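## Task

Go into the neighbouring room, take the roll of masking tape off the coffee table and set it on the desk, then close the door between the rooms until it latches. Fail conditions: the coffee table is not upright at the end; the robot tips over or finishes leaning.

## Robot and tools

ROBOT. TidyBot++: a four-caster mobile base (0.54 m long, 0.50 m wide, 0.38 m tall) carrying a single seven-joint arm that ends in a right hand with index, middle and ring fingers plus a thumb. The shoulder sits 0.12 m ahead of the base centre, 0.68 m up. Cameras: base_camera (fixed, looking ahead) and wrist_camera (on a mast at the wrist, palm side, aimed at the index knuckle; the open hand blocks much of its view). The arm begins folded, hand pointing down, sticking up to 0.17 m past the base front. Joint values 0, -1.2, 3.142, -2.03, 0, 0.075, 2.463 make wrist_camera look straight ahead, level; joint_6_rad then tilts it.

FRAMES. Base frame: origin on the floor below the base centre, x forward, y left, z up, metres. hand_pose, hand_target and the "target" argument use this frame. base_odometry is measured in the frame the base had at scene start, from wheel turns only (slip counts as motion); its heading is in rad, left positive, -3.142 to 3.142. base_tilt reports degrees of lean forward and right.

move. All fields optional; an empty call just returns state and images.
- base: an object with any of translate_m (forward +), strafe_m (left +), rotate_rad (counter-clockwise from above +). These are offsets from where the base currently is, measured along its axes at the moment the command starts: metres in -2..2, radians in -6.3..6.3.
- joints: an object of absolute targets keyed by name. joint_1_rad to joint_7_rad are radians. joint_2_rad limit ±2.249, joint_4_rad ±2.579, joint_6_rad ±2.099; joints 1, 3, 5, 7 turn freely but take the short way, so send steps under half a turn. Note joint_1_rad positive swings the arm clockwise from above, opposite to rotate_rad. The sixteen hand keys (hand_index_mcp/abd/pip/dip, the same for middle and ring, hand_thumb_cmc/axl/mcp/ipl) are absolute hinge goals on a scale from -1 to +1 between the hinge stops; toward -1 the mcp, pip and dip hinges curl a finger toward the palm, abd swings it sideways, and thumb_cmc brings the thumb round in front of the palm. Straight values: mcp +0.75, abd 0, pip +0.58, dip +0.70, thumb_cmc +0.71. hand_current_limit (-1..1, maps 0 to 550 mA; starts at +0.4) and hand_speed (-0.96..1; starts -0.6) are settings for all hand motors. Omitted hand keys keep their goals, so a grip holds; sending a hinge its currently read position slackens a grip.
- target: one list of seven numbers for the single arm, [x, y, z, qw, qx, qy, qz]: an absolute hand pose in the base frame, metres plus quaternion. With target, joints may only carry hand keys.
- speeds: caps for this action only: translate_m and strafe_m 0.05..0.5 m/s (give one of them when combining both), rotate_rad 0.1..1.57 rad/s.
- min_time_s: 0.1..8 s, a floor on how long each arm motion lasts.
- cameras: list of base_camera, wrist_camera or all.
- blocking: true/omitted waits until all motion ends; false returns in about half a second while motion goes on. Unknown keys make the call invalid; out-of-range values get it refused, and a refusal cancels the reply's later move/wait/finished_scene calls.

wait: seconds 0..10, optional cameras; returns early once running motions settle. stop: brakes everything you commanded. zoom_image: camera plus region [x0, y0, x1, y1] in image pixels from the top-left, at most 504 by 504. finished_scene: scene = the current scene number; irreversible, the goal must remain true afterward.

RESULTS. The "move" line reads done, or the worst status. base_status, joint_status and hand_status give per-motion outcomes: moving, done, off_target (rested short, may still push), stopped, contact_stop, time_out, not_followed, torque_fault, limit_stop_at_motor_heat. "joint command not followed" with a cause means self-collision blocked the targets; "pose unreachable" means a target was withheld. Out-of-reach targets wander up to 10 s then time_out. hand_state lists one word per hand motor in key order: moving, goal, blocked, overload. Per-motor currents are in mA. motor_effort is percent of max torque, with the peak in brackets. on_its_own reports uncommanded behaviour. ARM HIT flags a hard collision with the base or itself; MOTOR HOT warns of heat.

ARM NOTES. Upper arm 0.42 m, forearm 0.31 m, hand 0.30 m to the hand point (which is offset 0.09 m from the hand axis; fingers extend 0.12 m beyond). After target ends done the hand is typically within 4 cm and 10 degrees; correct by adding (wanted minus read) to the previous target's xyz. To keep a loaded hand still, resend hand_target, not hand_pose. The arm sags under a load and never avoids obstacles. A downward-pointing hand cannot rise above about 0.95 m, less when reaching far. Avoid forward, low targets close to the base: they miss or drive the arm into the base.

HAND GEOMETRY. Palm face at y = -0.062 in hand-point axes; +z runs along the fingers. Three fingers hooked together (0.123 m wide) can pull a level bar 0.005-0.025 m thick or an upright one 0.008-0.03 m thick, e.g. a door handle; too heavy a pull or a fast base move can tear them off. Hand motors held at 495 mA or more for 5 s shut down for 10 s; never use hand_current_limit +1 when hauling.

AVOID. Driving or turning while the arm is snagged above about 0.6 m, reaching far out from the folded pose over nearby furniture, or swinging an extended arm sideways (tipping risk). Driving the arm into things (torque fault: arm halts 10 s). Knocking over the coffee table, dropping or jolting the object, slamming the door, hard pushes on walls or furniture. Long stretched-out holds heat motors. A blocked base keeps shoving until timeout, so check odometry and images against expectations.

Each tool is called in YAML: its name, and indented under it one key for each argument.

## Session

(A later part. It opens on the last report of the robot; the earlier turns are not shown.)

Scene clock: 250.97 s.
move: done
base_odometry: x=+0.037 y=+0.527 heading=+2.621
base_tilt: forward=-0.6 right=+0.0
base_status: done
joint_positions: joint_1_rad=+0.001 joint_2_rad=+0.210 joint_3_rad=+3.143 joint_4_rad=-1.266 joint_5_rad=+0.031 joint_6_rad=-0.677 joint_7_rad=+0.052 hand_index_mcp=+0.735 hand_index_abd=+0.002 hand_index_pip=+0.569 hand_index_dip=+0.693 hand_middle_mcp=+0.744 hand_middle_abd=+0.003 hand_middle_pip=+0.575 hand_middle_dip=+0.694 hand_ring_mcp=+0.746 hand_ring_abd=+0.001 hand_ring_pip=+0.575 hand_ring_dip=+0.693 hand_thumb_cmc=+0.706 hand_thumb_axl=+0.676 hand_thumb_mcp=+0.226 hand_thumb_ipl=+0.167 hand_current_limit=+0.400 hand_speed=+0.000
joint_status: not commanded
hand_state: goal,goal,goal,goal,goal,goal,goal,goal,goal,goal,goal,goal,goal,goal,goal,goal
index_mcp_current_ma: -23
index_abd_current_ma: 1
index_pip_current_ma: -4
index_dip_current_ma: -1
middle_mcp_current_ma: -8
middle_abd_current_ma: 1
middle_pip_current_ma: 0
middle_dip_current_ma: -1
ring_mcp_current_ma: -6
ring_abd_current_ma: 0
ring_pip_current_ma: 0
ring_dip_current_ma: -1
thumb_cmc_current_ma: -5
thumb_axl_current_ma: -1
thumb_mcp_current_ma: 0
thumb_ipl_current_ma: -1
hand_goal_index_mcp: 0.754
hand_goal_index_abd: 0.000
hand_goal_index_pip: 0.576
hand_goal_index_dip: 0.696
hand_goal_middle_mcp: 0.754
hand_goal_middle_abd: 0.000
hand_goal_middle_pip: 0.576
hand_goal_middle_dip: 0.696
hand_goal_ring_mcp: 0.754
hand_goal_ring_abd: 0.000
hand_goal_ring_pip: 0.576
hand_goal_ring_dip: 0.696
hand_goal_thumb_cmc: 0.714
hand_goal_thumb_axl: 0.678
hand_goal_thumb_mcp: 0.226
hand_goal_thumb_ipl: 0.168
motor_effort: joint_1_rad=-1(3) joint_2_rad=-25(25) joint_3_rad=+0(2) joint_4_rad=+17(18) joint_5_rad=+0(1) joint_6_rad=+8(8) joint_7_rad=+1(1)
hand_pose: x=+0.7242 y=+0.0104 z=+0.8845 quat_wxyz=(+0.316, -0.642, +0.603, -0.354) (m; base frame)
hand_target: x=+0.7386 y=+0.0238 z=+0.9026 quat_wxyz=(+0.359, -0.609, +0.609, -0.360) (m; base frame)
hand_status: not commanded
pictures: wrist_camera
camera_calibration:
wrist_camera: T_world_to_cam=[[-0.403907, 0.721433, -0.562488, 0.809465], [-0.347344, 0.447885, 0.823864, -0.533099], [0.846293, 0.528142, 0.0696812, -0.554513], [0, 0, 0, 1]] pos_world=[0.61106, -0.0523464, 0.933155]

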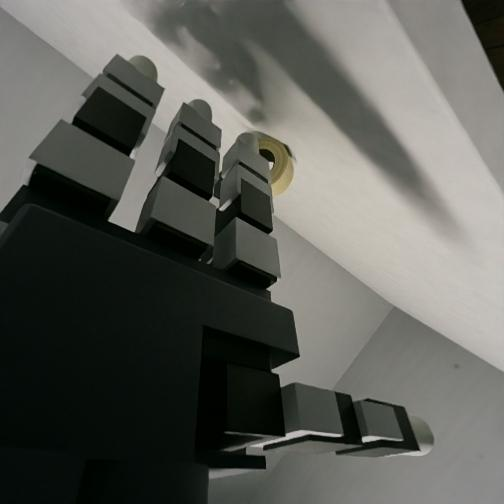

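move:
  base: {"strafe_m": 0.035}
  speeds: {"strafe_m": 0.08}
  cameras: ["wrist_camera"]

zoom_image:
  camera: "wrist_camera"
  region: [204, 80, 404, 280]

Scene clock: 252.37 s.
move: done
base_odometry: x=+0.020 y=+0.497 heading=+2.621
base_tilt: forward=-0.7 right=-0.1
base_status: done
joint_positions: joint_1_rad=+0.001 joint_2_rad=+0.210 joint_3_rad=+3.143 joint_4_rad=-1.266 joint_5_rad=+0.031 joint_6_rad=-0.677 joint_7_rad=+0.052 hand_index_mcp=+0.735 hand_index_abd=+0.001 hand_index_pip=+0.571 hand_index_dip=+0.693 hand_middle_mcp=+0.744 hand_middle_abd=+0.003 hand_middle_pip=+0.575 hand_middle_dip=+0.694 hand_ring_mcp=+0.746 hand_ring_abd=+0.001 hand_ring_pip=+0.575 hand_ring_dip=+0.693 hand_thumb_cmc=+0.706 hand_thumb_axl=+0.676 hand_thumb_mcp=+0.226 hand_thumb_ipl=+0.167 hand_current_limit=+0.400 hand_speed=+0.000
joint_status: not commanded
hand_state: goal,goal,goal,goal,goal,goal,goal,goal,goal,goal,goal,goal,goal,goal,goal,goal
index_mcp_current_ma: -22
index_abd_current_ma: 0
index_pip_current_ma: -3
index_dip_current_ma: -1
middle_mcp_current_ma: -8
middle_abd_current_ma: 1
middle_pip_current_ma: 0
middle_dip_current_ma: -1
ring_mcp_current_ma: -6
ring_abd_current_ma: 0
ring_pip_current_ma: 0
ring_dip_current_ma: -1
thumb_cmc_current_ma: -5
thumb_axl_current_ma: -1
thumb_mcp_current_ma: 0
thumb_ipl_current_ma: -1
hand_goal_index_mcp: 0.754
hand_goal_index_abd: 0.000
hand_goal_index_pip: 0.576
hand_goal_index_dip: 0.696
hand_goal_middle_mcp: 0.754
hand_goal_middle_abd: 0.000
hand_goal_middle_pip: 0.576
hand_goal_middle_dip: 0.696
hand_goal_ring_mcp: 0.754
hand_goal_ring_abd: 0.000
hand_goal_ring_pip: 0.576
hand_goal_ring_dip: 0.696
hand_goal_thumb_cmc: 0.714
hand_goal_thumb_axl: 0.678
hand_goal_thumb_mcp: 0.226
hand_goal_thumb_ipl: 0.168
motor_effort: joint_1_rad=-1(3) joint_2_rad=-25(25) joint_3_rad=+0(2) joint_4_rad=+18(18) joint_5_rad=+0(1) joint_6_rad=+8(8) joint_7_rad=+1(1)
hand_pose: x=+0.7242 y=+0.0107 z=+0.8845 quat_wxyz=(+0.316, -0.642, +0.602, -0.354) (m; base frame)
hand_target: x=+0.7386 y=+0.0238 z=+0.9026 quat_wxyz=(+0.359, -0.609, +0.609, -0.360) (m; base frame)
hand_status: not commanded
pictures: wrist_camera
camera_calibration:
wrist_camera: T_world_to_cam=[[-0.404349, 0.721222, -0.562442, 0.809506], [-0.347583, 0.447642, 0.823895, -0.533094], [0.845984, 0.528636, 0.0696808, -0.554541], [0, 0, 0, 1]] pos_world=[0.611162, -0.052048, 0.933155]

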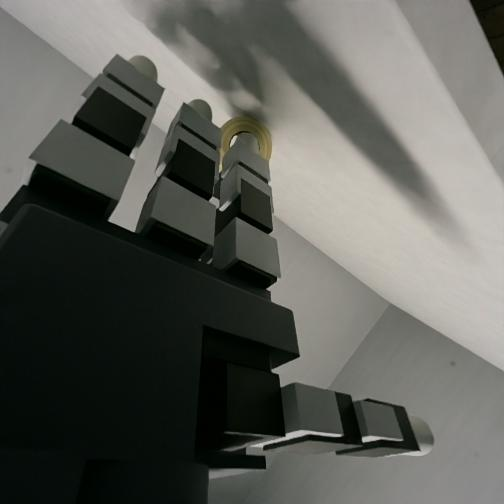

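Scaled by 2.520 from the camera's 504x504 image, which has a finer 720x720 frame.

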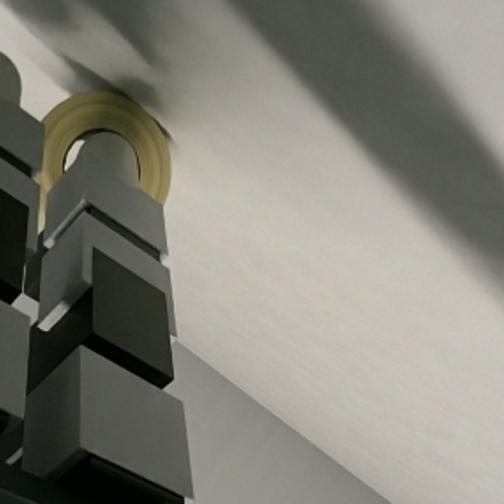

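move:
  base: {"translate_m": -0.035, "strafe_m": 0.036}
  joints: {"joint_2_rad": 0.235, "joint_4_rad": -1.18, "joint_6_rad": -0.81, "hand_index_abd": -0.17, "hand_middle_abd": 0.17}
  speeds: {"translate_m": 0.15}
  cameras: ["wrist_camera"]

zoom_image:
  camera: "wrist_camera"
  region: [154, 60, 404, 280]

Scene clock: 256.17 s.
move: off_target
base_odometry: x=+0.032 y=+0.448 heading=+2.621
base_tilt: forward=-0.7 right=+0.0
base_status: done
joint_positions: joint_1_rad=-0.003 joint_2_rad=+0.218 joint_3_rad=+3.143 joint_4_rad=-1.197 joint_5_rad=+0.031 joint_6_rad=-0.747 joint_7_rad=+0.052 hand_index_mcp=+0.737 hand_index_abd=-0.102 hand_index_pip=+0.572 hand_index_dip=+0.694 hand_middle_mcp=+0.744 hand_middle_abd=+0.102 hand_middle_pip=+0.575 hand_middle_dip=+0.694 hand_ring_mcp=+0.746 hand_ring_abd=+0.001 hand_ring_pip=+0.575 hand_ring_dip=+0.693 hand_thumb_cmc=+0.706 hand_thumb_axl=+0.676 hand_thumb_mcp=+0.225 hand_thumb_ipl=+0.167 hand_current_limit=+0.400 hand_speed=+0.000
joint_status: hand_index_abd off_target (ended at -0.102, target -0.170); hand_middle_abd off_target (ended at +0.102, target +0.170); the others done
hand_state: goal,blocked,goal,goal,goal,blocked,goal,goal,goal,goal,goal,goal,goal,goal,goal,goal
index_mcp_current_ma: -19
index_abd_current_ma: 120
index_pip_current_ma: -2
index_dip_current_ma: -1
middle_mcp_current_ma: -8
middle_abd_current_ma: -119
middle_pip_current_ma: 0
middle_dip_current_ma: -1
ring_mcp_current_ma: -6
ring_abd_current_ma: 0
ring_pip_current_ma: 0
ring_dip_current_ma: -1
thumb_cmc_current_ma: -5
thumb_axl_current_ma: -1
thumb_mcp_current_ma: 0
thumb_ipl_current_ma: -1
hand_goal_index_mcp: 0.754
hand_goal_index_abd: -0.170
hand_goal_index_pip: 0.576
hand_goal_index_dip: 0.696
hand_goal_middle_mcp: 0.754
hand_goal_middle_abd: 0.170
hand_goal_middle_pip: 0.576
hand_goal_middle_dip: 0.696
hand_goal_ring_mcp: 0.754
hand_goal_ring_abd: 0.000
hand_goal_ring_pip: 0.576
hand_goal_ring_dip: 0.696
hand_goal_thumb_cmc: 0.714
hand_goal_thumb_axl: 0.678
hand_goal_thumb_mcp: 0.226
hand_goal_thumb_ipl: 0.168
motor_effort: joint_1_rad=-1(2) joint_2_rad=-24(30) joint_3_rad=+0(1) joint_4_rad=+17(19) joint_5_rad=+0(1) joint_6_rad=+7(9) joint_7_rad=+1(1)
hand_pose: x=+0.7228 y=+0.0123 z=+0.9013 quat_wxyz=(+0.313, -0.644, +0.603, -0.351) (m; base frame)
hand_target: x=+0.7150 y=+0.0238 z=+0.8889 quat_wxyz=(+0.313, -0.634, +0.634, -0.313) (m; base frame)
hand_status: not commanded
pictures: wrist_camera
camera_calibration:
wrist_camera: T_world_to_cam=[[-0.409849, 0.721035, -0.558688, 0.817924], [-0.340908, 0.447026, 0.827013, -0.555798], [0.846053, 0.529412, 0.0625929, -0.548998], [0, 0, 0, 1]] pos_world=[0.610231, -0.0506494, 0.95098]

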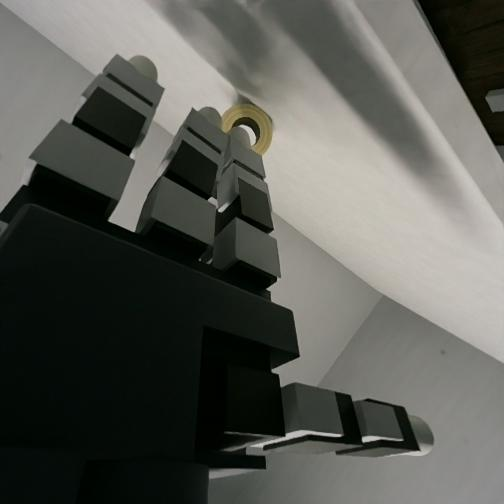

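Scaled by 2.016 from the camera's 504x504 image, which has a finer 720x720 frame.

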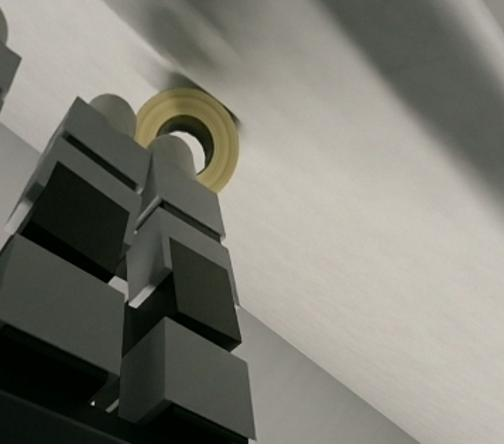

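move:
  base: {"translate_m": -0.01, "strafe_m": 0.027}
  speeds: {"translate_m": 0.15}
  cameras: ["wrist_camera"]

zoom_image:
  camera: "wrist_camera"
  region: [154, 60, 404, 280]

Scene clock: 259.27 s.
move: done
base_odometry: x=+0.027 y=+0.419 heading=+2.621
base_tilt: forward=-0.7 right=-0.1
base_status: done
joint_positions: joint_1_rad=-0.005 joint_2_rad=+0.219 joint_3_rad=+3.141 joint_4_rad=-1.197 joint_5_rad=+0.031 joint_6_rad=-0.747 joint_7_rad=+0.052 hand_index_mcp=+0.737 hand_index_abd=-0.102 hand_index_pip=+0.572 hand_index_dip=+0.694 hand_middle_mcp=+0.744 hand_middle_abd=+0.102 hand_middle_pip=+0.575 hand_middle_dip=+0.694 hand_ring_mcp=+0.746 hand_ring_abd=+0.001 hand_ring_pip=+0.575 hand_ring_dip=+0.693 hand_thumb_cmc=+0.706 hand_thumb_axl=+0.676 hand_thumb_mcp=+0.225 hand_thumb_ipl=+0.167 hand_current_limit=+0.400 hand_speed=+0.000
joint_status: not commanded
hand_state: goal,blocked,goal,goal,goal,blocked,goal,goal,goal,goal,goal,goal,goal,goal,goal,goal
index_mcp_current_ma: -19
index_abd_current_ma: 120
index_pip_current_ma: -2
index_dip_current_ma: -1
middle_mcp_current_ma: -8
middle_abd_current_ma: -119
middle_pip_current_ma: 0
middle_dip_current_ma: -1
ring_mcp_current_ma: -6
ring_abd_current_ma: 0
ring_pip_current_ma: 0
ring_dip_current_ma: -1
thumb_cmc_current_ma: -5
thumb_axl_current_ma: -1
thumb_mcp_current_ma: 0
thumb_ipl_current_ma: -1
hand_goal_index_mcp: 0.754
hand_goal_index_abd: -0.170
hand_goal_index_pip: 0.576
hand_goal_index_dip: 0.696
hand_goal_middle_mcp: 0.754
hand_goal_middle_abd: 0.170
hand_goal_middle_pip: 0.576
hand_goal_middle_dip: 0.696
hand_goal_ring_mcp: 0.754
hand_goal_ring_abd: 0.000
hand_goal_ring_pip: 0.576
hand_goal_ring_dip: 0.696
hand_goal_thumb_cmc: 0.714
hand_goal_thumb_axl: 0.678
hand_goal_thumb_mcp: 0.226
hand_goal_thumb_ipl: 0.168
motor_effort: joint_1_rad=-1(3) joint_2_rad=-24(27) joint_3_rad=+1(2) joint_4_rad=+17(18) joint_5_rad=+0(1) joint_6_rad=+8(8) joint_7_rad=+0(1)
hand_pose: x=+0.7229 y=+0.0143 z=+0.9010 quat_wxyz=(+0.314, -0.645, +0.603, -0.350) (m; base frame)
hand_target: x=+0.7150 y=+0.0238 z=+0.8889 quat_wxyz=(+0.313, -0.634, +0.634, -0.313) (m; base frame)
hand_status: not commanded
pictures: wrist_camera
camera_calibration:
wrist_camera: T_world_to_cam=[[-0.412692, 0.71976, -0.55824, 0.817982], [-0.341925, 0.445631, 0.827345, -0.555921], [0.844259, 0.532315, 0.0621957, -0.548465], [0, 0, 0, 1]] pos_world=[0.610537, -0.0490586, 0.950681]

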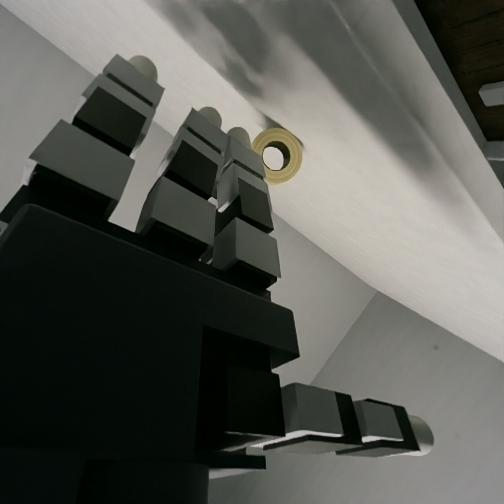

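Scaled by 2.016 from the camera's 504x504 image, which has a finer 720x720 frame.

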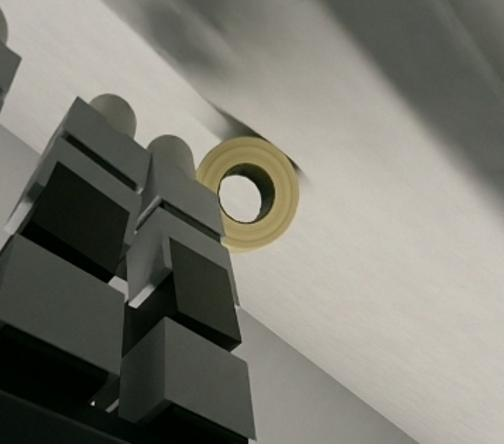

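wait:
  seconds: 0.1
  cameras: ["wrist_camera"]

Scene clock: 260.43 s.
base_odometry: x=+0.027 y=+0.419 heading=+2.621
base_tilt: forward=-0.7 right=+0.0
base_status: done
joint_positions: joint_1_rad=-0.005 joint_2_rad=+0.219 joint_3_rad=+3.141 joint_4_rad=-1.197 joint_5_rad=+0.031 joint_6_rad=-0.747 joint_7_rad=+0.052 hand_index_mcp=+0.737 hand_index_abd=-0.102 hand_index_pip=+0.572 hand_index_dip=+0.694 hand_middle_mcp=+0.744 hand_middle_abd=+0.102 hand_middle_pip=+0.575 hand_middle_dip=+0.694 hand_ring_mcp=+0.746 hand_ring_abd=+0.001 hand_ring_pip=+0.575 hand_ring_dip=+0.693 hand_thumb_cmc=+0.706 hand_thumb_axl=+0.676 hand_thumb_mcp=+0.225 hand_thumb_ipl=+0.167 hand_current_limit=+0.400 hand_speed=+0.000
joint_status: not commanded
hand_state: goal,blocked,goal,goal,goal,blocked,goal,goal,goal,goal,goal,goal,goal,goal,goal,goal
index_mcp_current_ma: -19
index_abd_current_ma: 120
index_pip_current_ma: -2
index_dip_current_ma: -1
middle_mcp_current_ma: -8
middle_abd_current_ma: -119
middle_pip_current_ma: 0
middle_dip_current_ma: -1
ring_mcp_current_ma: -6
ring_abd_current_ma: 0
ring_pip_current_ma: 0
ring_dip_current_ma: -1
thumb_cmc_current_ma: -5
thumb_axl_current_ma: -1
thumb_mcp_current_ma: 0
thumb_ipl_current_ma: -1
hand_goal_index_mcp: 0.754
hand_goal_index_abd: -0.170
hand_goal_index_pip: 0.576
hand_goal_index_dip: 0.696
hand_goal_middle_mcp: 0.754
hand_goal_middle_abd: 0.170
hand_goal_middle_pip: 0.576
hand_goal_middle_dip: 0.696
hand_goal_ring_mcp: 0.754
hand_goal_ring_abd: 0.000
hand_goal_ring_pip: 0.576
hand_goal_ring_dip: 0.696
hand_goal_thumb_cmc: 0.714
hand_goal_thumb_axl: 0.678
hand_goal_thumb_mcp: 0.226
hand_goal_thumb_ipl: 0.168
motor_effort: joint_1_rad=-1(3) joint_2_rad=-25(27) joint_3_rad=+1(2) joint_4_rad=+17(18) joint_5_rad=+0(1) joint_6_rad=+7(8) joint_7_rad=+0(1)
hand_pose: x=+0.7229 y=+0.0143 z=+0.9010 quat_wxyz=(+0.314, -0.645, +0.603, -0.350) (m; base frame)
hand_target: x=+0.7150 y=+0.0238 z=+0.8889 quat_wxyz=(+0.313, -0.634, +0.634, -0.313) (m; base frame)
hand_status: not commanded
wait: 0.10 s; at rest from the start
pictures: wrist_camera
camera_calibration:
wrist_camera: T_world_to_cam=[[-0.412692, 0.71976, -0.55824, 0.817982], [-0.341925, 0.445631, 0.827345, -0.555921], [0.844259, 0.532315, 0.0621957, -0.548465], [0, 0, 0, 1]] pos_world=[0.610537, -0.0490586, 0.950681]

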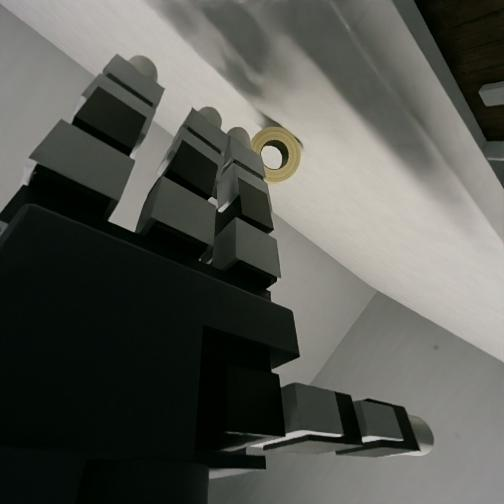

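move:
  base: {"translate_m": -0.03, "strafe_m": -0.025}
  speeds: {"translate_m": 0.15}
  cameras: []

move:
  base: {"translate_m": -0.12, "strafe_m": -0.05}
  joints: {"joint_2_rad": -0.3, "hand_index_abd": 0.0, "hand_middle_abd": 0.0}
  speeds: {"translate_m": 0.3}
  cameras: ["wrist_camera"]

Scene clock: 265.77 s.
move: done
base_odometry: x=+0.066 y=+0.426 heading=+2.621
base_tilt: forward=-0.7 right=+0.0
base_status: done
joint_positions: joint_1_rad=-0.001 joint_2_rad=+0.222 joint_3_rad=+3.141 joint_4_rad=-1.197 joint_5_rad=+0.031 joint_6_rad=-0.747 joint_7_rad=+0.052 hand_index_mcp=+0.737 hand_index_abd=-0.102 hand_index_pip=+0.572 hand_index_dip=+0.694 hand_middle_mcp=+0.744 hand_middle_abd=+0.102 hand_middle_pip=+0.575 hand_middle_dip=+0.694 hand_ring_mcp=+0.746 hand_ring_abd=+0.001 hand_ring_pip=+0.575 hand_ring_dip=+0.693 hand_thumb_cmc=+0.706 hand_thumb_axl=+0.676 hand_thumb_mcp=+0.225 hand_thumb_ipl=+0.167 hand_current_limit=+0.400 hand_speed=+0.000
joint_status: not commanded
hand_state: goal,blocked,goal,goal,goal,blocked,goal,goal,goal,goal,goal,goal,goal,goal,goal,goal
index_mcp_current_ma: -19
index_abd_current_ma: 120
index_pip_current_ma: -2
index_dip_current_ma: -1
middle_mcp_current_ma: -8
middle_abd_current_ma: -119
middle_pip_current_ma: 0
middle_dip_current_ma: -1
ring_mcp_current_ma: -6
ring_abd_current_ma: 0
ring_pip_current_ma: 0
ring_dip_current_ma: -1
thumb_cmc_current_ma: -5
thumb_axl_current_ma: -1
thumb_mcp_current_ma: 0
thumb_ipl_current_ma: -1
hand_goal_index_mcp: 0.754
hand_goal_index_abd: -0.170
hand_goal_index_pip: 0.576
hand_goal_index_dip: 0.696
hand_goal_middle_mcp: 0.754
hand_goal_middle_abd: 0.170
hand_goal_middle_pip: 0.576
hand_goal_middle_dip: 0.696
hand_goal_ring_mcp: 0.754
hand_goal_ring_abd: 0.000
hand_goal_ring_pip: 0.576
hand_goal_ring_dip: 0.696
hand_goal_thumb_cmc: 0.714
hand_goal_thumb_axl: 0.678
hand_goal_thumb_mcp: 0.226
hand_goal_thumb_ipl: 0.168
motor_effort: joint_1_rad=-1(2) joint_2_rad=-25(28) joint_3_rad=+0(2) joint_4_rad=+17(18) joint_5_rad=+0(1) joint_6_rad=+8(8) joint_7_rad=+1(1)
hand_pose: x=+0.7236 y=+0.0120 z=+0.8994 quat_wxyz=(+0.312, -0.644, +0.604, -0.350) (m; base frame)
hand_target: x=+0.7150 y=+0.0238 z=+0.8889 quat_wxyz=(+0.313, -0.634, +0.634, -0.313) (m; base frame)
hand_status: not commanded
pictures: none
No camera images: "cameras" was empty.

Scene clock: 267.53 s.
move: done
base_odometry: x=+0.195 y=+0.410 heading=+2.621
base_tilt: forward=-0.7 right=+0.0
base_status: done
joint_positions: joint_1_rad=-0.001 joint_2_rad=-0.302 joint_3_rad=+3.141 joint_4_rad=-1.184 joint_5_rad=+0.031 joint_6_rad=-0.747 joint_7_rad=+0.052 hand_index_mcp=+0.737 hand_index_abd=-0.001 hand_index_pip=+0.572 hand_index_dip=+0.694 hand_middle_mcp=+0.744 hand_middle_abd=+0.002 hand_middle_pip=+0.575 hand_middle_dip=+0.694 hand_ring_mcp=+0.746 hand_ring_abd=+0.001 hand_ring_pip=+0.575 hand_ring_dip=+0.693 hand_thumb_cmc=+0.706 hand_thumb_axl=+0.676 hand_thumb_mcp=+0.225 hand_thumb_ipl=+0.167 hand_current_limit=+0.400 hand_speed=+0.000
joint_status: all done
hand_state: goal,goal,goal,goal,goal,goal,goal,goal,goal,goal,goal,goal,goal,goal,goal,goal
index_mcp_current_ma: -19
index_abd_current_ma: 0
index_pip_current_ma: -2
index_dip_current_ma: -1
middle_mcp_current_ma: -8
middle_abd_current_ma: 1
middle_pip_current_ma: 0
middle_dip_current_ma: -1
ring_mcp_current_ma: -6
ring_abd_current_ma: 0
ring_pip_current_ma: 0
ring_dip_current_ma: -1
thumb_cmc_current_ma: -5
thumb_axl_current_ma: -1
thumb_mcp_current_ma: 0
thumb_ipl_current_ma: -1
hand_goal_index_mcp: 0.754
hand_goal_index_abd: 0.000
hand_goal_index_pip: 0.576
hand_goal_index_dip: 0.696
hand_goal_middle_mcp: 0.754
hand_goal_middle_abd: 0.000
hand_goal_middle_pip: 0.576
hand_goal_middle_dip: 0.696
hand_goal_ring_mcp: 0.754
hand_goal_ring_abd: 0.000
hand_goal_ring_pip: 0.576
hand_goal_ring_dip: 0.696
hand_goal_thumb_cmc: 0.714
hand_goal_thumb_axl: 0.678
hand_goal_thumb_mcp: 0.226
hand_goal_thumb_ipl: 0.168
motor_effort: joint_1_rad=+0(3) joint_2_rad=-6(30) joint_3_rad=+1(2) joint_4_rad=+15(19) joint_5_rad=+0(1) joint_6_rad=+9(9) joint_7_rad=+0(1)
hand_pose: x=+0.5329 y=+0.0118 z=+1.1793 quat_wxyz=(+0.461, -0.529, +0.500, -0.508) (m; base frame)
hand_target: x=+0.5262 y=+0.0238 z=+1.1638 quat_wxyz=(+0.469, -0.529, +0.529, -0.469) (m; base frame)
hand_status: not commanded
pictures: wrist_camera
camera_calibration:
wrist_camera: T_world_to_cam=[[-0.0692971, 0.721653, -0.688777, 0.867583], [-0.713718, 0.446528, 0.539648, -0.312676], [0.696997, 0.528989, 0.484114, -0.823138], [0, 0, 0, 1]] pos_world=[0.410683, -0.0510451, 1.1648]

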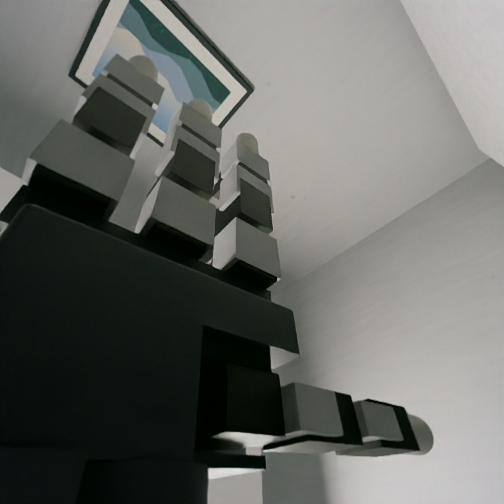

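move:
  joints: {"joint_1_rad": -0.4, "joint_2_rad": -1.2, "joint_3_rad": 3.142, "joint_4_rad": -2.03, "joint_5_rad": 0, "joint_6_rad": -0.1, "joint_7_rad": 2.463}
  base: {"translate_m": -0.15, "strafe_m": -0.1}
  cameras: ["wrist_camera"]

zoom_image:
  camera: "wrist_camera"
  region: [270, 190, 450, 320]

Scene clock: 271.33 s.
move: done
base_odometry: x=+0.375 y=+0.422 heading=+2.621
base_tilt: forward=-0.7 right=+0.0
base_status: done
joint_positions: joint_1_rad=-0.387 joint_2_rad=-1.187 joint_3_rad=+3.141 joint_4_rad=-2.013 joint_5_rad=+0.031 joint_6_rad=-0.189 joint_7_rad=+2.408 hand_index_mcp=+0.759 hand_index_abd=+0.001 hand_index_pip=+0.575 hand_index_dip=+0.694 hand_middle_mcp=+0.759 hand_middle_abd=+0.002 hand_middle_pip=+0.575 hand_middle_dip=+0.694 hand_ring_mcp=+0.758 hand_ring_abd=+0.001 hand_ring_pip=+0.575 hand_ring_dip=+0.693 hand_thumb_cmc=+0.717 hand_thumb_axl=+0.676 hand_thumb_mcp=+0.226 hand_thumb_ipl=+0.167 hand_current_limit=+0.400 hand_speed=+0.000
joint_status: all done
hand_state: goal,goal,goal,goal,goal,goal,goal,goal,goal,goal,goal,goal,goal,goal,goal,goal
index_mcp_current_ma: 3
index_abd_current_ma: 0
index_pip_current_ma: 0
index_dip_current_ma: -1
middle_mcp_current_ma: 3
middle_abd_current_ma: 1
middle_pip_current_ma: 0
middle_dip_current_ma: -1
ring_mcp_current_ma: 2
ring_abd_current_ma: 0
ring_pip_current_ma: 0
ring_dip_current_ma: -1
thumb_cmc_current_ma: 2
thumb_axl_current_ma: -1
thumb_mcp_current_ma: 0
thumb_ipl_current_ma: -1
hand_goal_index_mcp: 0.754
hand_goal_index_abd: 0.000
hand_goal_index_pip: 0.576
hand_goal_index_dip: 0.696
hand_goal_middle_mcp: 0.754
hand_goal_middle_abd: 0.000
hand_goal_middle_pip: 0.576
hand_goal_middle_dip: 0.696
hand_goal_ring_mcp: 0.754
hand_goal_ring_abd: 0.000
hand_goal_ring_pip: 0.576
hand_goal_ring_dip: 0.696
hand_goal_thumb_cmc: 0.714
hand_goal_thumb_axl: 0.678
hand_goal_thumb_mcp: 0.226
hand_goal_thumb_ipl: 0.168
motor_effort: joint_1_rad=-1(2) joint_2_rad=+15(16) joint_3_rad=+1(3) joint_4_rad=+14(17) joint_5_rad=+0(1) joint_6_rad=+8(10) joint_7_rad=+0(2)
hand_pose: x=+0.2114 y=-0.0408 z=+1.2537 quat_wxyz=(-0.209, -0.395, -0.283, -0.848) (m; base frame)
hand_target: x=+0.1927 y=-0.0447 z=+1.2682 quat_wxyz=(-0.218, -0.358, -0.270, -0.867) (m; base frame)
hand_status: not commanded
pictures: wrist_camera
camera_calibration:
wrist_camera: T_world_to_cam=[[0.344568, -0.938047, -0.036612, -0.0382845], [-0.288107, -0.0685494, -0.955142, 1.20429], [0.893458, 0.339659, -0.293878, 0.318929], [0, 0, 0, 1]] pos_world=[0.0752046, -0.0616868, 1.24259]

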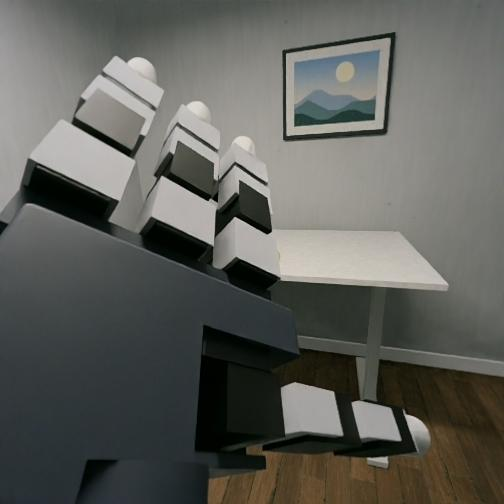

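Scaled by 2.800 from the camera's 504x504 image, which has a finer 720x720 frame.

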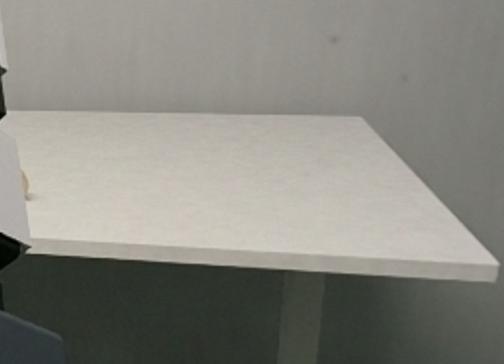

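move:
  base: {"strafe_m": -1.2}
  joints: {"joint_1_rad": 0}
  cameras: []

move:
  base: {"rotate_rad": 3.14}
  cameras: ["base_camera", "wrist_camera"]

Scene clock: 275.60 s.
move: done
base_odometry: x=+0.972 y=+1.463 heading=+2.621
base_tilt: forward=-0.7 right=+0.0
base_status: done
joint_positions: joint_1_rad=-0.010 joint_2_rad=-1.187 joint_3_rad=+3.142 joint_4_rad=-2.016 joint_5_rad=+0.031 joint_6_rad=-0.187 joint_7_rad=+2.411 hand_index_mcp=+0.760 hand_index_abd=+0.001 hand_index_pip=+0.575 hand_index_dip=+0.694 hand_middle_mcp=+0.761 hand_middle_abd=+0.002 hand_middle_pip=+0.575 hand_middle_dip=+0.694 hand_ring_mcp=+0.759 hand_ring_abd=+0.001 hand_ring_pip=+0.575 hand_ring_dip=+0.693 hand_thumb_cmc=+0.718 hand_thumb_axl=+0.676 hand_thumb_mcp=+0.226 hand_thumb_ipl=+0.167 hand_current_limit=+0.400 hand_speed=+0.000
joint_status: all done
hand_state: goal,goal,goal,goal,goal,goal,goal,goal,goal,goal,goal,goal,goal,goal,goal,goal
index_mcp_current_ma: 4
index_abd_current_ma: 0
index_pip_current_ma: 0
index_dip_current_ma: -1
middle_mcp_current_ma: 5
middle_abd_current_ma: 1
middle_pip_current_ma: 0
middle_dip_current_ma: -1
ring_mcp_current_ma: 3
ring_abd_current_ma: 0
ring_pip_current_ma: 0
ring_dip_current_ma: -1
thumb_cmc_current_ma: 2
thumb_axl_current_ma: -1
thumb_mcp_current_ma: 0
thumb_ipl_current_ma: -1
hand_goal_index_mcp: 0.754
hand_goal_index_abd: 0.000
hand_goal_index_pip: 0.576
hand_goal_index_dip: 0.696
hand_goal_middle_mcp: 0.754
hand_goal_middle_abd: 0.000
hand_goal_middle_pip: 0.576
hand_goal_middle_dip: 0.696
hand_goal_ring_mcp: 0.754
hand_goal_ring_abd: 0.000
hand_goal_ring_pip: 0.576
hand_goal_ring_dip: 0.696
hand_goal_thumb_cmc: 0.714
hand_goal_thumb_axl: 0.678
hand_goal_thumb_mcp: 0.226
hand_goal_thumb_ipl: 0.168
motor_effort: joint_1_rad=+0(3) joint_2_rad=+15(15) joint_3_rad=+1(3) joint_4_rad=+14(14) joint_5_rad=+0(1) joint_6_rad=+8(8) joint_7_rad=+0(1)
hand_pose: x=+0.1904 y=-0.0720 z=+1.2532 quat_wxyz=(-0.365, -0.441, -0.205, -0.794) (m; base frame)
hand_target: x=+0.1694 y=-0.0699 z=+1.2682 quat_wxyz=(-0.386, -0.405, -0.193, -0.806) (m; base frame)
hand_status: not commanded
pictures: none
No camera images: "cameras" was empty.

Scene clock: 278.90 s.
move: done
base_odometry: x=+0.972 y=+1.463 heading=-0.523
base_tilt: forward=-0.7 right=+0.0
base_status: done
joint_positions: joint_1_rad=-0.009 joint_2_rad=-1.187 joint_3_rad=+3.142 joint_4_rad=-2.016 joint_5_rad=+0.031 joint_6_rad=-0.187 joint_7_rad=+2.411 hand_index_mcp=+0.760 hand_index_abd=+0.001 hand_index_pip=+0.575 hand_index_dip=+0.694 hand_middle_mcp=+0.761 hand_middle_abd=+0.002 hand_middle_pip=+0.575 hand_middle_dip=+0.694 hand_ring_mcp=+0.759 hand_ring_abd=+0.001 hand_ring_pip=+0.575 hand_ring_dip=+0.693 hand_thumb_cmc=+0.718 hand_thumb_axl=+0.676 hand_thumb_mcp=+0.226 hand_thumb_ipl=+0.167 hand_current_limit=+0.400 hand_speed=+0.000
joint_status: not commanded
hand_state: goal,goal,goal,goal,goal,goal,goal,goal,goal,goal,goal,goal,goal,goal,goal,goal
index_mcp_current_ma: 4
index_abd_current_ma: 0
index_pip_current_ma: 0
index_dip_current_ma: -1
middle_mcp_current_ma: 5
middle_abd_current_ma: 1
middle_pip_current_ma: 0
middle_dip_current_ma: -1
ring_mcp_current_ma: 3
ring_abd_current_ma: 0
ring_pip_current_ma: 0
ring_dip_current_ma: -1
thumb_cmc_current_ma: 2
thumb_axl_current_ma: -1
thumb_mcp_current_ma: 0
thumb_ipl_current_ma: -1
hand_goal_index_mcp: 0.754
hand_goal_index_abd: 0.000
hand_goal_index_pip: 0.576
hand_goal_index_dip: 0.696
hand_goal_middle_mcp: 0.754
hand_goal_middle_abd: 0.000
hand_goal_middle_pip: 0.576
hand_goal_middle_dip: 0.696
hand_goal_ring_mcp: 0.754
hand_goal_ring_abd: 0.000
hand_goal_ring_pip: 0.576
hand_goal_ring_dip: 0.696
hand_goal_thumb_cmc: 0.714
hand_goal_thumb_axl: 0.678
hand_goal_thumb_mcp: 0.226
hand_goal_thumb_ipl: 0.168
motor_effort: joint_1_rad=-1(2) joint_2_rad=+15(16) joint_3_rad=+1(2) joint_4_rad=+14(14) joint_5_rad=+0(1) joint_6_rad=+7(8) joint_7_rad=+0(1)
hand_pose: x=+0.1902 y=-0.0721 z=+1.2533 quat_wxyz=(-0.366, -0.441, -0.204, -0.794) (m; base frame)
hand_target: x=+0.1694 y=-0.0699 z=+1.2682 quat_wxyz=(-0.386, -0.405, -0.193, -0.806) (m; base frame)
hand_status: not commanded
pictures: base_camera, wrist_camera
camera_calibration:
wrist_camera: T_world_to_cam=[[-0.0274876, -0.99902, -0.0346911, 0.00358809], [-0.293148, 0.0412345, -0.955177, 1.20453], [0.955672, -0.0160859, -0.293994, 0.310987], [0, 0, 0, 1]] pos_world=[0.0560031, -0.0410812, 1.24209]

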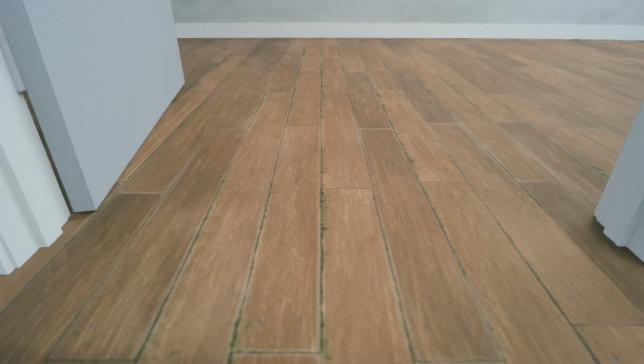

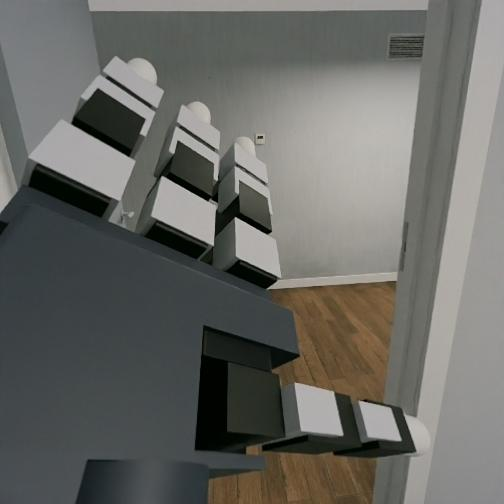

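move:
  base: {"strafe_m": 0.027}
  cameras: []

move:
  base: {"translate_m": 2.0}
  cameras: ["base_camera", "wrist_camera"]

Scene clock: 282.73 s.
move: done
base_odometry: x=+0.986 y=+1.486 heading=-0.522
base_tilt: forward=-0.7 right=-0.1
base_status: done
joint_positions: joint_1_rad=-0.002 joint_2_rad=-1.187 joint_3_rad=+3.139 joint_4_rad=-2.016 joint_5_rad=+0.031 joint_6_rad=-0.187 joint_7_rad=+2.411 hand_index_mcp=+0.760 hand_index_abd=+0.001 hand_index_pip=+0.575 hand_index_dip=+0.694 hand_middle_mcp=+0.761 hand_middle_abd=+0.002 hand_middle_pip=+0.576 hand_middle_dip=+0.694 hand_ring_mcp=+0.760 hand_ring_abd=+0.001 hand_ring_pip=+0.576 hand_ring_dip=+0.693 hand_thumb_cmc=+0.718 hand_thumb_axl=+0.676 hand_thumb_mcp=+0.226 hand_thumb_ipl=+0.167 hand_current_limit=+0.400 hand_speed=+0.000
joint_status: not commanded
hand_state: goal,goal,goal,goal,goal,goal,goal,goal,goal,goal,goal,goal,goal,goal,goal,goal
index_mcp_current_ma: 4
index_abd_current_ma: 0
index_pip_current_ma: 0
index_dip_current_ma: -1
middle_mcp_current_ma: 5
middle_abd_current_ma: 1
middle_pip_current_ma: 0
middle_dip_current_ma: -1
ring_mcp_current_ma: 4
ring_abd_current_ma: 0
ring_pip_current_ma: 0
ring_dip_current_ma: -1
thumb_cmc_current_ma: 2
thumb_axl_current_ma: -1
thumb_mcp_current_ma: 0
thumb_ipl_current_ma: -1
hand_goal_index_mcp: 0.754
hand_goal_index_abd: 0.000
hand_goal_index_pip: 0.576
hand_goal_index_dip: 0.696
hand_goal_middle_mcp: 0.754
hand_goal_middle_abd: 0.000
hand_goal_middle_pip: 0.576
hand_goal_middle_dip: 0.696
hand_goal_ring_mcp: 0.754
hand_goal_ring_abd: 0.000
hand_goal_ring_pip: 0.576
hand_goal_ring_dip: 0.696
hand_goal_thumb_cmc: 0.714
hand_goal_thumb_axl: 0.678
hand_goal_thumb_mcp: 0.226
hand_goal_thumb_ipl: 0.168
motor_effort: joint_1_rad=+0(2) joint_2_rad=+15(15) joint_3_rad=+1(3) joint_4_rad=+14(14) joint_5_rad=+0(0) joint_6_rad=+8(8) joint_7_rad=+1(1)
hand_pose: x=+0.1898 y=-0.0712 z=+1.2534 quat_wxyz=(-0.369, -0.441, -0.204, -0.792) (m; base frame)
hand_target: x=+0.1694 y=-0.0699 z=+1.2682 quat_wxyz=(-0.386, -0.405, -0.193, -0.806) (m; base frame)
hand_status: not commanded
pictures: none
No camera images: "cameras" was empty.

Scene clock: 287.60 s.
move: done
base_odometry: x=+2.719 y=+0.489 heading=-0.522
base_tilt: forward=-0.7 right=+0.0
base_status: done
joint_positions: joint_1_rad=-0.002 joint_2_rad=-1.192 joint_3_rad=+3.139 joint_4_rad=-2.020 joint_5_rad=+0.031 joint_6_rad=-0.183 joint_7_rad=+2.411 hand_index_mcp=+0.760 hand_index_abd=+0.001 hand_index_pip=+0.575 hand_index_dip=+0.694 hand_middle_mcp=+0.761 hand_middle_abd=+0.002 hand_middle_pip=+0.576 hand_middle_dip=+0.694 hand_ring_mcp=+0.760 hand_ring_abd=+0.001 hand_ring_pip=+0.576 hand_ring_dip=+0.693 hand_thumb_cmc=+0.718 hand_thumb_axl=+0.676 hand_thumb_mcp=+0.227 hand_thumb_ipl=+0.167 hand_current_limit=+0.400 hand_speed=+0.000
joint_status: not commanded
hand_state: goal,goal,goal,goal,goal,goal,goal,goal,goal,goal,goal,goal,goal,goal,goal,goal
index_mcp_current_ma: 4
index_abd_current_ma: 0
index_pip_current_ma: 0
index_dip_current_ma: -1
middle_mcp_current_ma: 5
middle_abd_current_ma: 1
middle_pip_current_ma: 0
middle_dip_current_ma: -1
ring_mcp_current_ma: 4
ring_abd_current_ma: 0
ring_pip_current_ma: 0
ring_dip_current_ma: -1
thumb_cmc_current_ma: 2
thumb_axl_current_ma: -1
thumb_mcp_current_ma: 0
thumb_ipl_current_ma: -1
hand_goal_index_mcp: 0.754
hand_goal_index_abd: 0.000
hand_goal_index_pip: 0.576
hand_goal_index_dip: 0.696
hand_goal_middle_mcp: 0.754
hand_goal_middle_abd: 0.000
hand_goal_middle_pip: 0.576
hand_goal_middle_dip: 0.696
hand_goal_ring_mcp: 0.754
hand_goal_ring_abd: 0.000
hand_goal_ring_pip: 0.576
hand_goal_ring_dip: 0.696
hand_goal_thumb_cmc: 0.714
hand_goal_thumb_axl: 0.678
hand_goal_thumb_mcp: 0.226
hand_goal_thumb_ipl: 0.168
motor_effort: joint_1_rad=-1(1) joint_2_rad=+14(17) joint_3_rad=+1(2) joint_4_rad=+14(15) joint_5_rad=+0(1) joint_6_rad=+8(8) joint_7_rad=+1(1)
hand_pose: x=+0.1883 y=-0.0711 z=+1.2526 quat_wxyz=(-0.369, -0.440, -0.203, -0.793) (m; base frame)
hand_target: x=+0.1694 y=-0.0699 z=+1.2682 quat_wxyz=(-0.386, -0.405, -0.193, -0.806) (m; base frame)
hand_status: not commanded
pictures: base_camera, wrist_camera
camera_calibration:
wrist_camera: T_world_to_cam=[[-0.0334059, -0.998918, -0.0323544, 0.0026482], [-0.28934, 0.0406522, -0.956363, 1.20395], [0.956643, -0.0225868, -0.290385, 0.307492], [0, 0, 0, 1]] pos_world=[0.0542777, -0.0393524, 1.24079]

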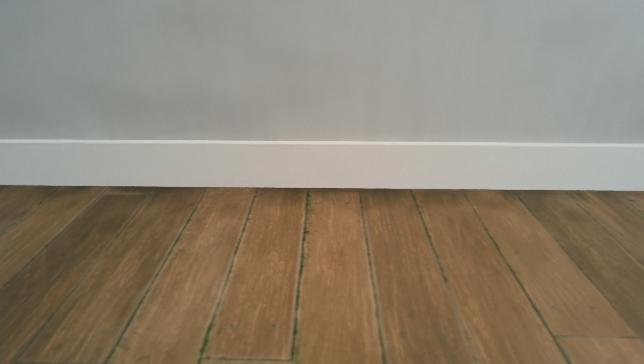

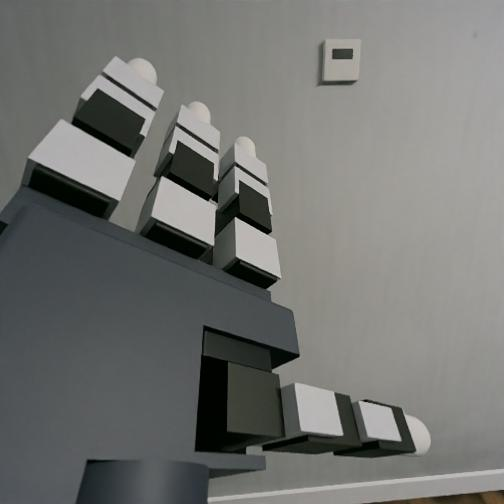

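move:
  base: {"translate_m": 0.07}
  cameras: []

move:
  base: {"rotate_rad": 3.14}
  joints: {"joint_1_rad": 0.4}
  cameras: ["base_camera", "wrist_camera"]

Scene clock: 289.40 s.
move: done
base_odometry: x=+2.780 y=+0.454 heading=-0.522
base_tilt: forward=-0.7 right=+0.0
base_status: done
joint_positions: joint_1_rad=-0.002 joint_2_rad=-1.191 joint_3_rad=+3.139 joint_4_rad=-2.023 joint_5_rad=+0.031 joint_6_rad=-0.182 joint_7_rad=+2.411 hand_index_mcp=+0.760 hand_index_abd=+0.001 hand_index_pip=+0.575 hand_index_dip=+0.694 hand_middle_mcp=+0.761 hand_middle_abd=+0.002 hand_middle_pip=+0.576 hand_middle_dip=+0.694 hand_ring_mcp=+0.760 hand_ring_abd=+0.001 hand_ring_pip=+0.576 hand_ring_dip=+0.693 hand_thumb_cmc=+0.718 hand_thumb_axl=+0.676 hand_thumb_mcp=+0.227 hand_thumb_ipl=+0.167 hand_current_limit=+0.400 hand_speed=+0.000
joint_status: not commanded
hand_state: goal,goal,goal,goal,goal,goal,goal,goal,goal,goal,goal,goal,goal,goal,goal,goal
index_mcp_current_ma: 4
index_abd_current_ma: 0
index_pip_current_ma: 0
index_dip_current_ma: -1
middle_mcp_current_ma: 5
middle_abd_current_ma: 1
middle_pip_current_ma: 0
middle_dip_current_ma: -1
ring_mcp_current_ma: 4
ring_abd_current_ma: 0
ring_pip_current_ma: 0
ring_dip_current_ma: -1
thumb_cmc_current_ma: 2
thumb_axl_current_ma: -1
thumb_mcp_current_ma: 0
thumb_ipl_current_ma: -1
hand_goal_index_mcp: 0.754
hand_goal_index_abd: 0.000
hand_goal_index_pip: 0.576
hand_goal_index_dip: 0.696
hand_goal_middle_mcp: 0.754
hand_goal_middle_abd: 0.000
hand_goal_middle_pip: 0.576
hand_goal_middle_dip: 0.696
hand_goal_ring_mcp: 0.754
hand_goal_ring_abd: 0.000
hand_goal_ring_pip: 0.576
hand_goal_ring_dip: 0.696
hand_goal_thumb_cmc: 0.714
hand_goal_thumb_axl: 0.678
hand_goal_thumb_mcp: 0.226
hand_goal_thumb_ipl: 0.168
motor_effort: joint_1_rad=-1(1) joint_2_rad=+14(17) joint_3_rad=+1(1) joint_4_rad=+14(15) joint_5_rad=+0(0) joint_6_rad=+8(8) joint_7_rad=+1(1)
hand_pose: x=+0.1899 y=-0.0711 z=+1.2512 quat_wxyz=(-0.369, -0.441, -0.204, -0.792) (m; base frame)
hand_target: x=+0.1694 y=-0.0699 z=+1.2682 quat_wxyz=(-0.386, -0.405, -0.193, -0.806) (m; base frame)
hand_status: not commanded
pictures: none
No camera images: "cameras" was empty.

Scene clock: 292.70 s.
move: done
base_odometry: x=+2.780 y=+0.454 heading=+2.618
base_tilt: forward=-0.7 right=-0.1
base_status: done
joint_positions: joint_1_rad=+0.389 joint_2_rad=-1.191 joint_3_rad=+3.139 joint_4_rad=-2.023 joint_5_rad=+0.031 joint_6_rad=-0.182 joint_7_rad=+2.411 hand_index_mcp=+0.760 hand_index_abd=+0.001 hand_index_pip=+0.575 hand_index_dip=+0.694 hand_middle_mcp=+0.761 hand_middle_abd=+0.002 hand_middle_pip=+0.576 hand_middle_dip=+0.694 hand_ring_mcp=+0.760 hand_ring_abd=+0.001 hand_ring_pip=+0.576 hand_ring_dip=+0.693 hand_thumb_cmc=+0.718 hand_thumb_axl=+0.676 hand_thumb_mcp=+0.227 hand_thumb_ipl=+0.167 hand_current_limit=+0.400 hand_speed=+0.000
joint_status: all done
hand_state: goal,goal,goal,goal,goal,goal,goal,goal,goal,goal,goal,goal,goal,goal,goal,goal
index_mcp_current_ma: 4
index_abd_current_ma: 0
index_pip_current_ma: 0
index_dip_current_ma: -1
middle_mcp_current_ma: 5
middle_abd_current_ma: 1
middle_pip_current_ma: 0
middle_dip_current_ma: -1
ring_mcp_current_ma: 4
ring_abd_current_ma: 0
ring_pip_current_ma: 0
ring_dip_current_ma: -1
thumb_cmc_current_ma: 2
thumb_axl_current_ma: -1
thumb_mcp_current_ma: 0
thumb_ipl_current_ma: -1
hand_goal_index_mcp: 0.754
hand_goal_index_abd: 0.000
hand_goal_index_pip: 0.576
hand_goal_index_dip: 0.696
hand_goal_middle_mcp: 0.754
hand_goal_middle_abd: 0.000
hand_goal_middle_pip: 0.576
hand_goal_middle_dip: 0.696
hand_goal_ring_mcp: 0.754
hand_goal_ring_abd: 0.000
hand_goal_ring_pip: 0.576
hand_goal_ring_dip: 0.696
hand_goal_thumb_cmc: 0.714
hand_goal_thumb_axl: 0.678
hand_goal_thumb_mcp: 0.226
hand_goal_thumb_ipl: 0.168
motor_effort: joint_1_rad=+0(2) joint_2_rad=+15(15) joint_3_rad=+0(2) joint_4_rad=+14(14) joint_5_rad=+0(1) joint_6_rad=+8(8) joint_7_rad=+0(1)
hand_pose: x=+0.1575 y=-0.0928 z=+1.2512 quat_wxyz=(-0.516, -0.472, -0.115, -0.706) (m; base frame)
hand_target: x=+0.1382 y=-0.0840 z=+1.2682 quat_wxyz=(-0.538, -0.435, -0.109, -0.714) (m; base frame)
hand_status: not commanded
pictures: base_camera, wrist_camera
camera_calibration:
wrist_camera: T_world_to_cam=[[-0.411279, -0.91094, -0.0322216, 0.0475625], [-0.254851, 0.148858, -0.955454, 1.19815], [0.875158, -0.384746, -0.293376, 0.319009], [0, 0, 0, 1]] pos_world=[0.0457267, -0.0122899, 1.23989]

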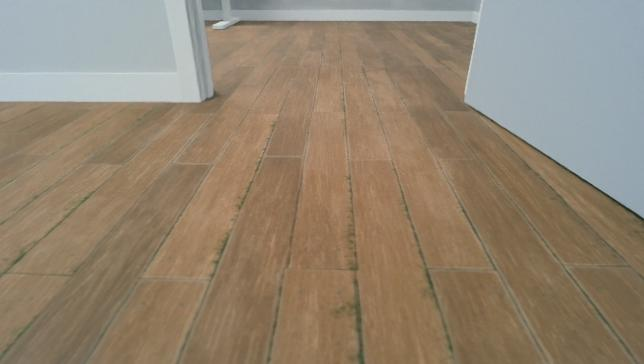

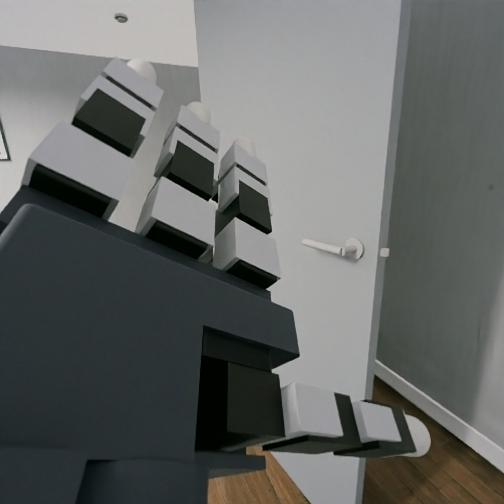

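move:
  base: {"translate_m": -0.1, "strafe_m": -0.72}
  joints: {"joint_1_rad": 0.03, "joint_7_rad": 1.571, "hand_index_mcp": -0.48, "hand_index_pip": -0.78, "hand_index_dip": 0.04, "hand_middle_mcp": -0.48, "hand_middle_pip": -0.78, "hand_middle_dip": 0.04, "hand_ring_mcp": -0.48, "hand_ring_pip": -0.78, "hand_ring_dip": 0.04}
  cameras: ["base_camera"]

move:
  joints: {"joint_1_rad": 0.03, "joint_2_rad": 0.33, "joint_3_rad": 3.142, "joint_4_rad": -2.12, "joint_5_rad": 0, "joint_6_rad": 0.92, "joint_7_rad": 1.571}
  min_time_s: 2.0
  cameras: ["base_camera", "wrist_camera"]

Scene clock: 299.43 s.
move: off_target
base_odometry: x=+3.227 y=+1.027 heading=+2.619
base_tilt: forward=-0.7 right=+0.0
base_status: done
joint_positions: joint_1_rad=+0.035 joint_2_rad=-1.191 joint_3_rad=+3.140 joint_4_rad=-2.024 joint_5_rad=+0.031 joint_6_rad=-0.180 joint_7_rad=+1.623 hand_index_mcp=-0.456 hand_index_abd=+0.001 hand_index_pip=-0.749 hand_index_dip=+0.044 hand_middle_mcp=-0.456 hand_middle_abd=+0.002 hand_middle_pip=-0.751 hand_middle_dip=+0.046 hand_ring_mcp=-0.461 hand_ring_abd=+0.001 hand_ring_pip=-0.747 hand_ring_dip=+0.048 hand_thumb_cmc=+0.726 hand_thumb_axl=+0.676 hand_thumb_mcp=+0.227 hand_thumb_ipl=+0.167 hand_current_limit=+0.400 hand_speed=+0.000
joint_status: hand_index_mcp off_target (ended at -0.456, target -0.480); hand_index_pip off_target (ended at -0.749, target -0.780); hand_middle_mcp off_target (ended at -0.456, target -0.480); hand_middle_pip off_target (ended at -0.751, target -0.780); hand_ring_pip off_target (ended at -0.747, target -0.780); the others done
hand_state: blocked,goal,blocked,goal,blocked,goal,blocked,goal,goal,goal,blocked,goal,goal,goal,goal,goal
index_mcp_current_ma: 33
index_abd_current_ma: 0
index_pip_current_ma: 44
index_dip_current_ma: 2
middle_mcp_current_ma: 33
middle_abd_current_ma: 1
middle_pip_current_ma: 39
middle_dip_current_ma: 3
ring_mcp_current_ma: 24
ring_abd_current_ma: 0
ring_pip_current_ma: 48
ring_dip_current_ma: 5
thumb_cmc_current_ma: 10
thumb_axl_current_ma: -1
thumb_mcp_current_ma: 0
thumb_ipl_current_ma: -1
hand_goal_index_mcp: -0.480
hand_goal_index_abd: 0.000
hand_goal_index_pip: -0.780
hand_goal_index_dip: 0.040
hand_goal_middle_mcp: -0.480
hand_goal_middle_abd: 0.000
hand_goal_middle_pip: -0.780
hand_goal_middle_dip: 0.040
hand_goal_ring_mcp: -0.480
hand_goal_ring_abd: 0.000
hand_goal_ring_pip: -0.780
hand_goal_ring_dip: 0.040
hand_goal_thumb_cmc: 0.714
hand_goal_thumb_axl: 0.678
hand_goal_thumb_mcp: 0.226
hand_goal_thumb_ipl: 0.168
motor_effort: joint_1_rad=+0(3) joint_2_rad=+14(16) joint_3_rad=+0(5) joint_4_rad=+13(15) joint_5_rad=+0(1) joint_6_rad=+7(9) joint_7_rad=+1(2)
hand_pose: x=+0.2211 y=-0.0899 z=+1.1957 quat_wxyz=(-0.053, -0.485, -0.010, -0.873) (m; base frame)
hand_target: x=+0.2115 y=-0.0867 z=+1.2084 quat_wxyz=(-0.013, -0.448, +0.007, -0.894) (m; base frame)
hand_status: not commanded
pictures: base_camera

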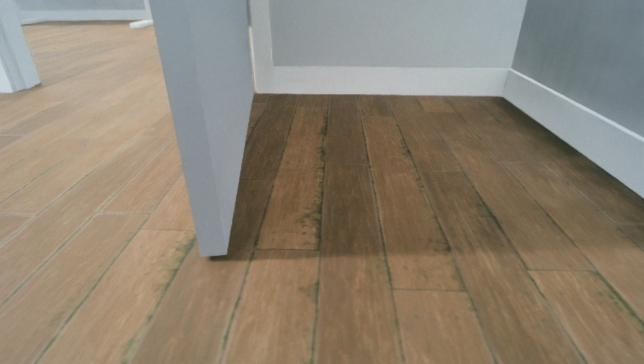

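Scene clock: 302.50 s.
move: done
base_odometry: x=+3.227 y=+1.027 heading=+2.619
base_tilt: forward=-0.7 right=+0.0
base_status: not commanded
joint_positions: joint_1_rad=+0.035 joint_2_rad=+0.313 joint_3_rad=+3.140 joint_4_rad=-2.105 joint_5_rad=+0.031 joint_6_rad=+0.829 joint_7_rad=+1.622 hand_index_mcp=-0.455 hand_index_abd=+0.001 hand_index_pip=-0.749 hand_index_dip=+0.044 hand_middle_mcp=-0.455 hand_middle_abd=+0.002 hand_middle_pip=-0.751 hand_middle_dip=+0.046 hand_ring_mcp=-0.460 hand_ring_abd=+0.001 hand_ring_pip=-0.747 hand_ring_dip=+0.048 hand_thumb_cmc=+0.726 hand_thumb_axl=+0.676 hand_thumb_mcp=+0.227 hand_thumb_ipl=+0.167 hand_current_limit=+0.400 hand_speed=+0.000
joint_status: all done
hand_state: blocked,goal,blocked,goal,blocked,goal,blocked,goal,goal,goal,blocked,goal,goal,goal,goal,goal
index_mcp_current_ma: 35
index_abd_current_ma: 0
index_pip_current_ma: 44
index_dip_current_ma: 2
middle_mcp_current_ma: 34
middle_abd_current_ma: 1
middle_pip_current_ma: 39
middle_dip_current_ma: 3
ring_mcp_current_ma: 25
ring_abd_current_ma: 0
ring_pip_current_ma: 48
ring_dip_current_ma: 5
thumb_cmc_current_ma: 10
thumb_axl_current_ma: -1
thumb_mcp_current_ma: 0
thumb_ipl_current_ma: -1
hand_goal_index_mcp: -0.480
hand_goal_index_abd: 0.000
hand_goal_index_pip: -0.780
hand_goal_index_dip: 0.040
hand_goal_middle_mcp: -0.480
hand_goal_middle_abd: 0.000
hand_goal_middle_pip: -0.780
hand_goal_middle_dip: 0.040
hand_goal_ring_mcp: -0.480
hand_goal_ring_abd: 0.000
hand_goal_ring_pip: -0.780
hand_goal_ring_dip: 0.040
hand_goal_thumb_cmc: 0.714
hand_goal_thumb_axl: 0.678
hand_goal_thumb_mcp: 0.226
hand_goal_thumb_ipl: 0.168
motor_effort: joint_1_rad=+0(2) joint_2_rad=-24(25) joint_3_rad=+0(2) joint_4_rad=+13(17) joint_5_rad=+0(2) joint_6_rad=+8(10) joint_7_rad=+1(2)
hand_pose: x=+0.7568 y=-0.0999 z=+0.8245 quat_wxyz=(-0.029, -0.713, -0.021, -0.700) (m; base frame)
hand_target: x=+0.7551 y=-0.1030 z=+0.8274 quat_wxyz=(-0.011, -0.692, +0.010, -0.721) (m; base frame)
hand_status: not commanded
pictures: base_camera, wrist_camera
camera_calibration:
wrist_camera: T_world_to_cam=[[-0.0636576, -0.68852, -0.722418, 0.60196], [-0.754801, 0.506772, -0.416482, 0.913886], [0.652858, 0.51877, -0.551955, 0.138336], [0, 0, 0, 1]] pos_world=[0.637808, -0.120435, 0.891839]

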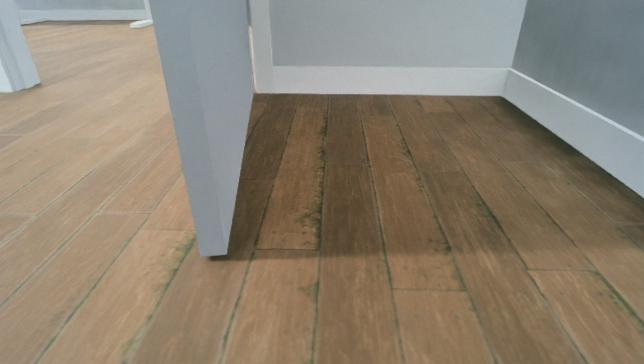

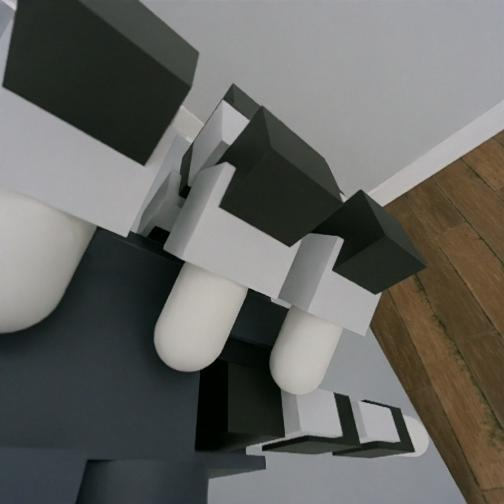

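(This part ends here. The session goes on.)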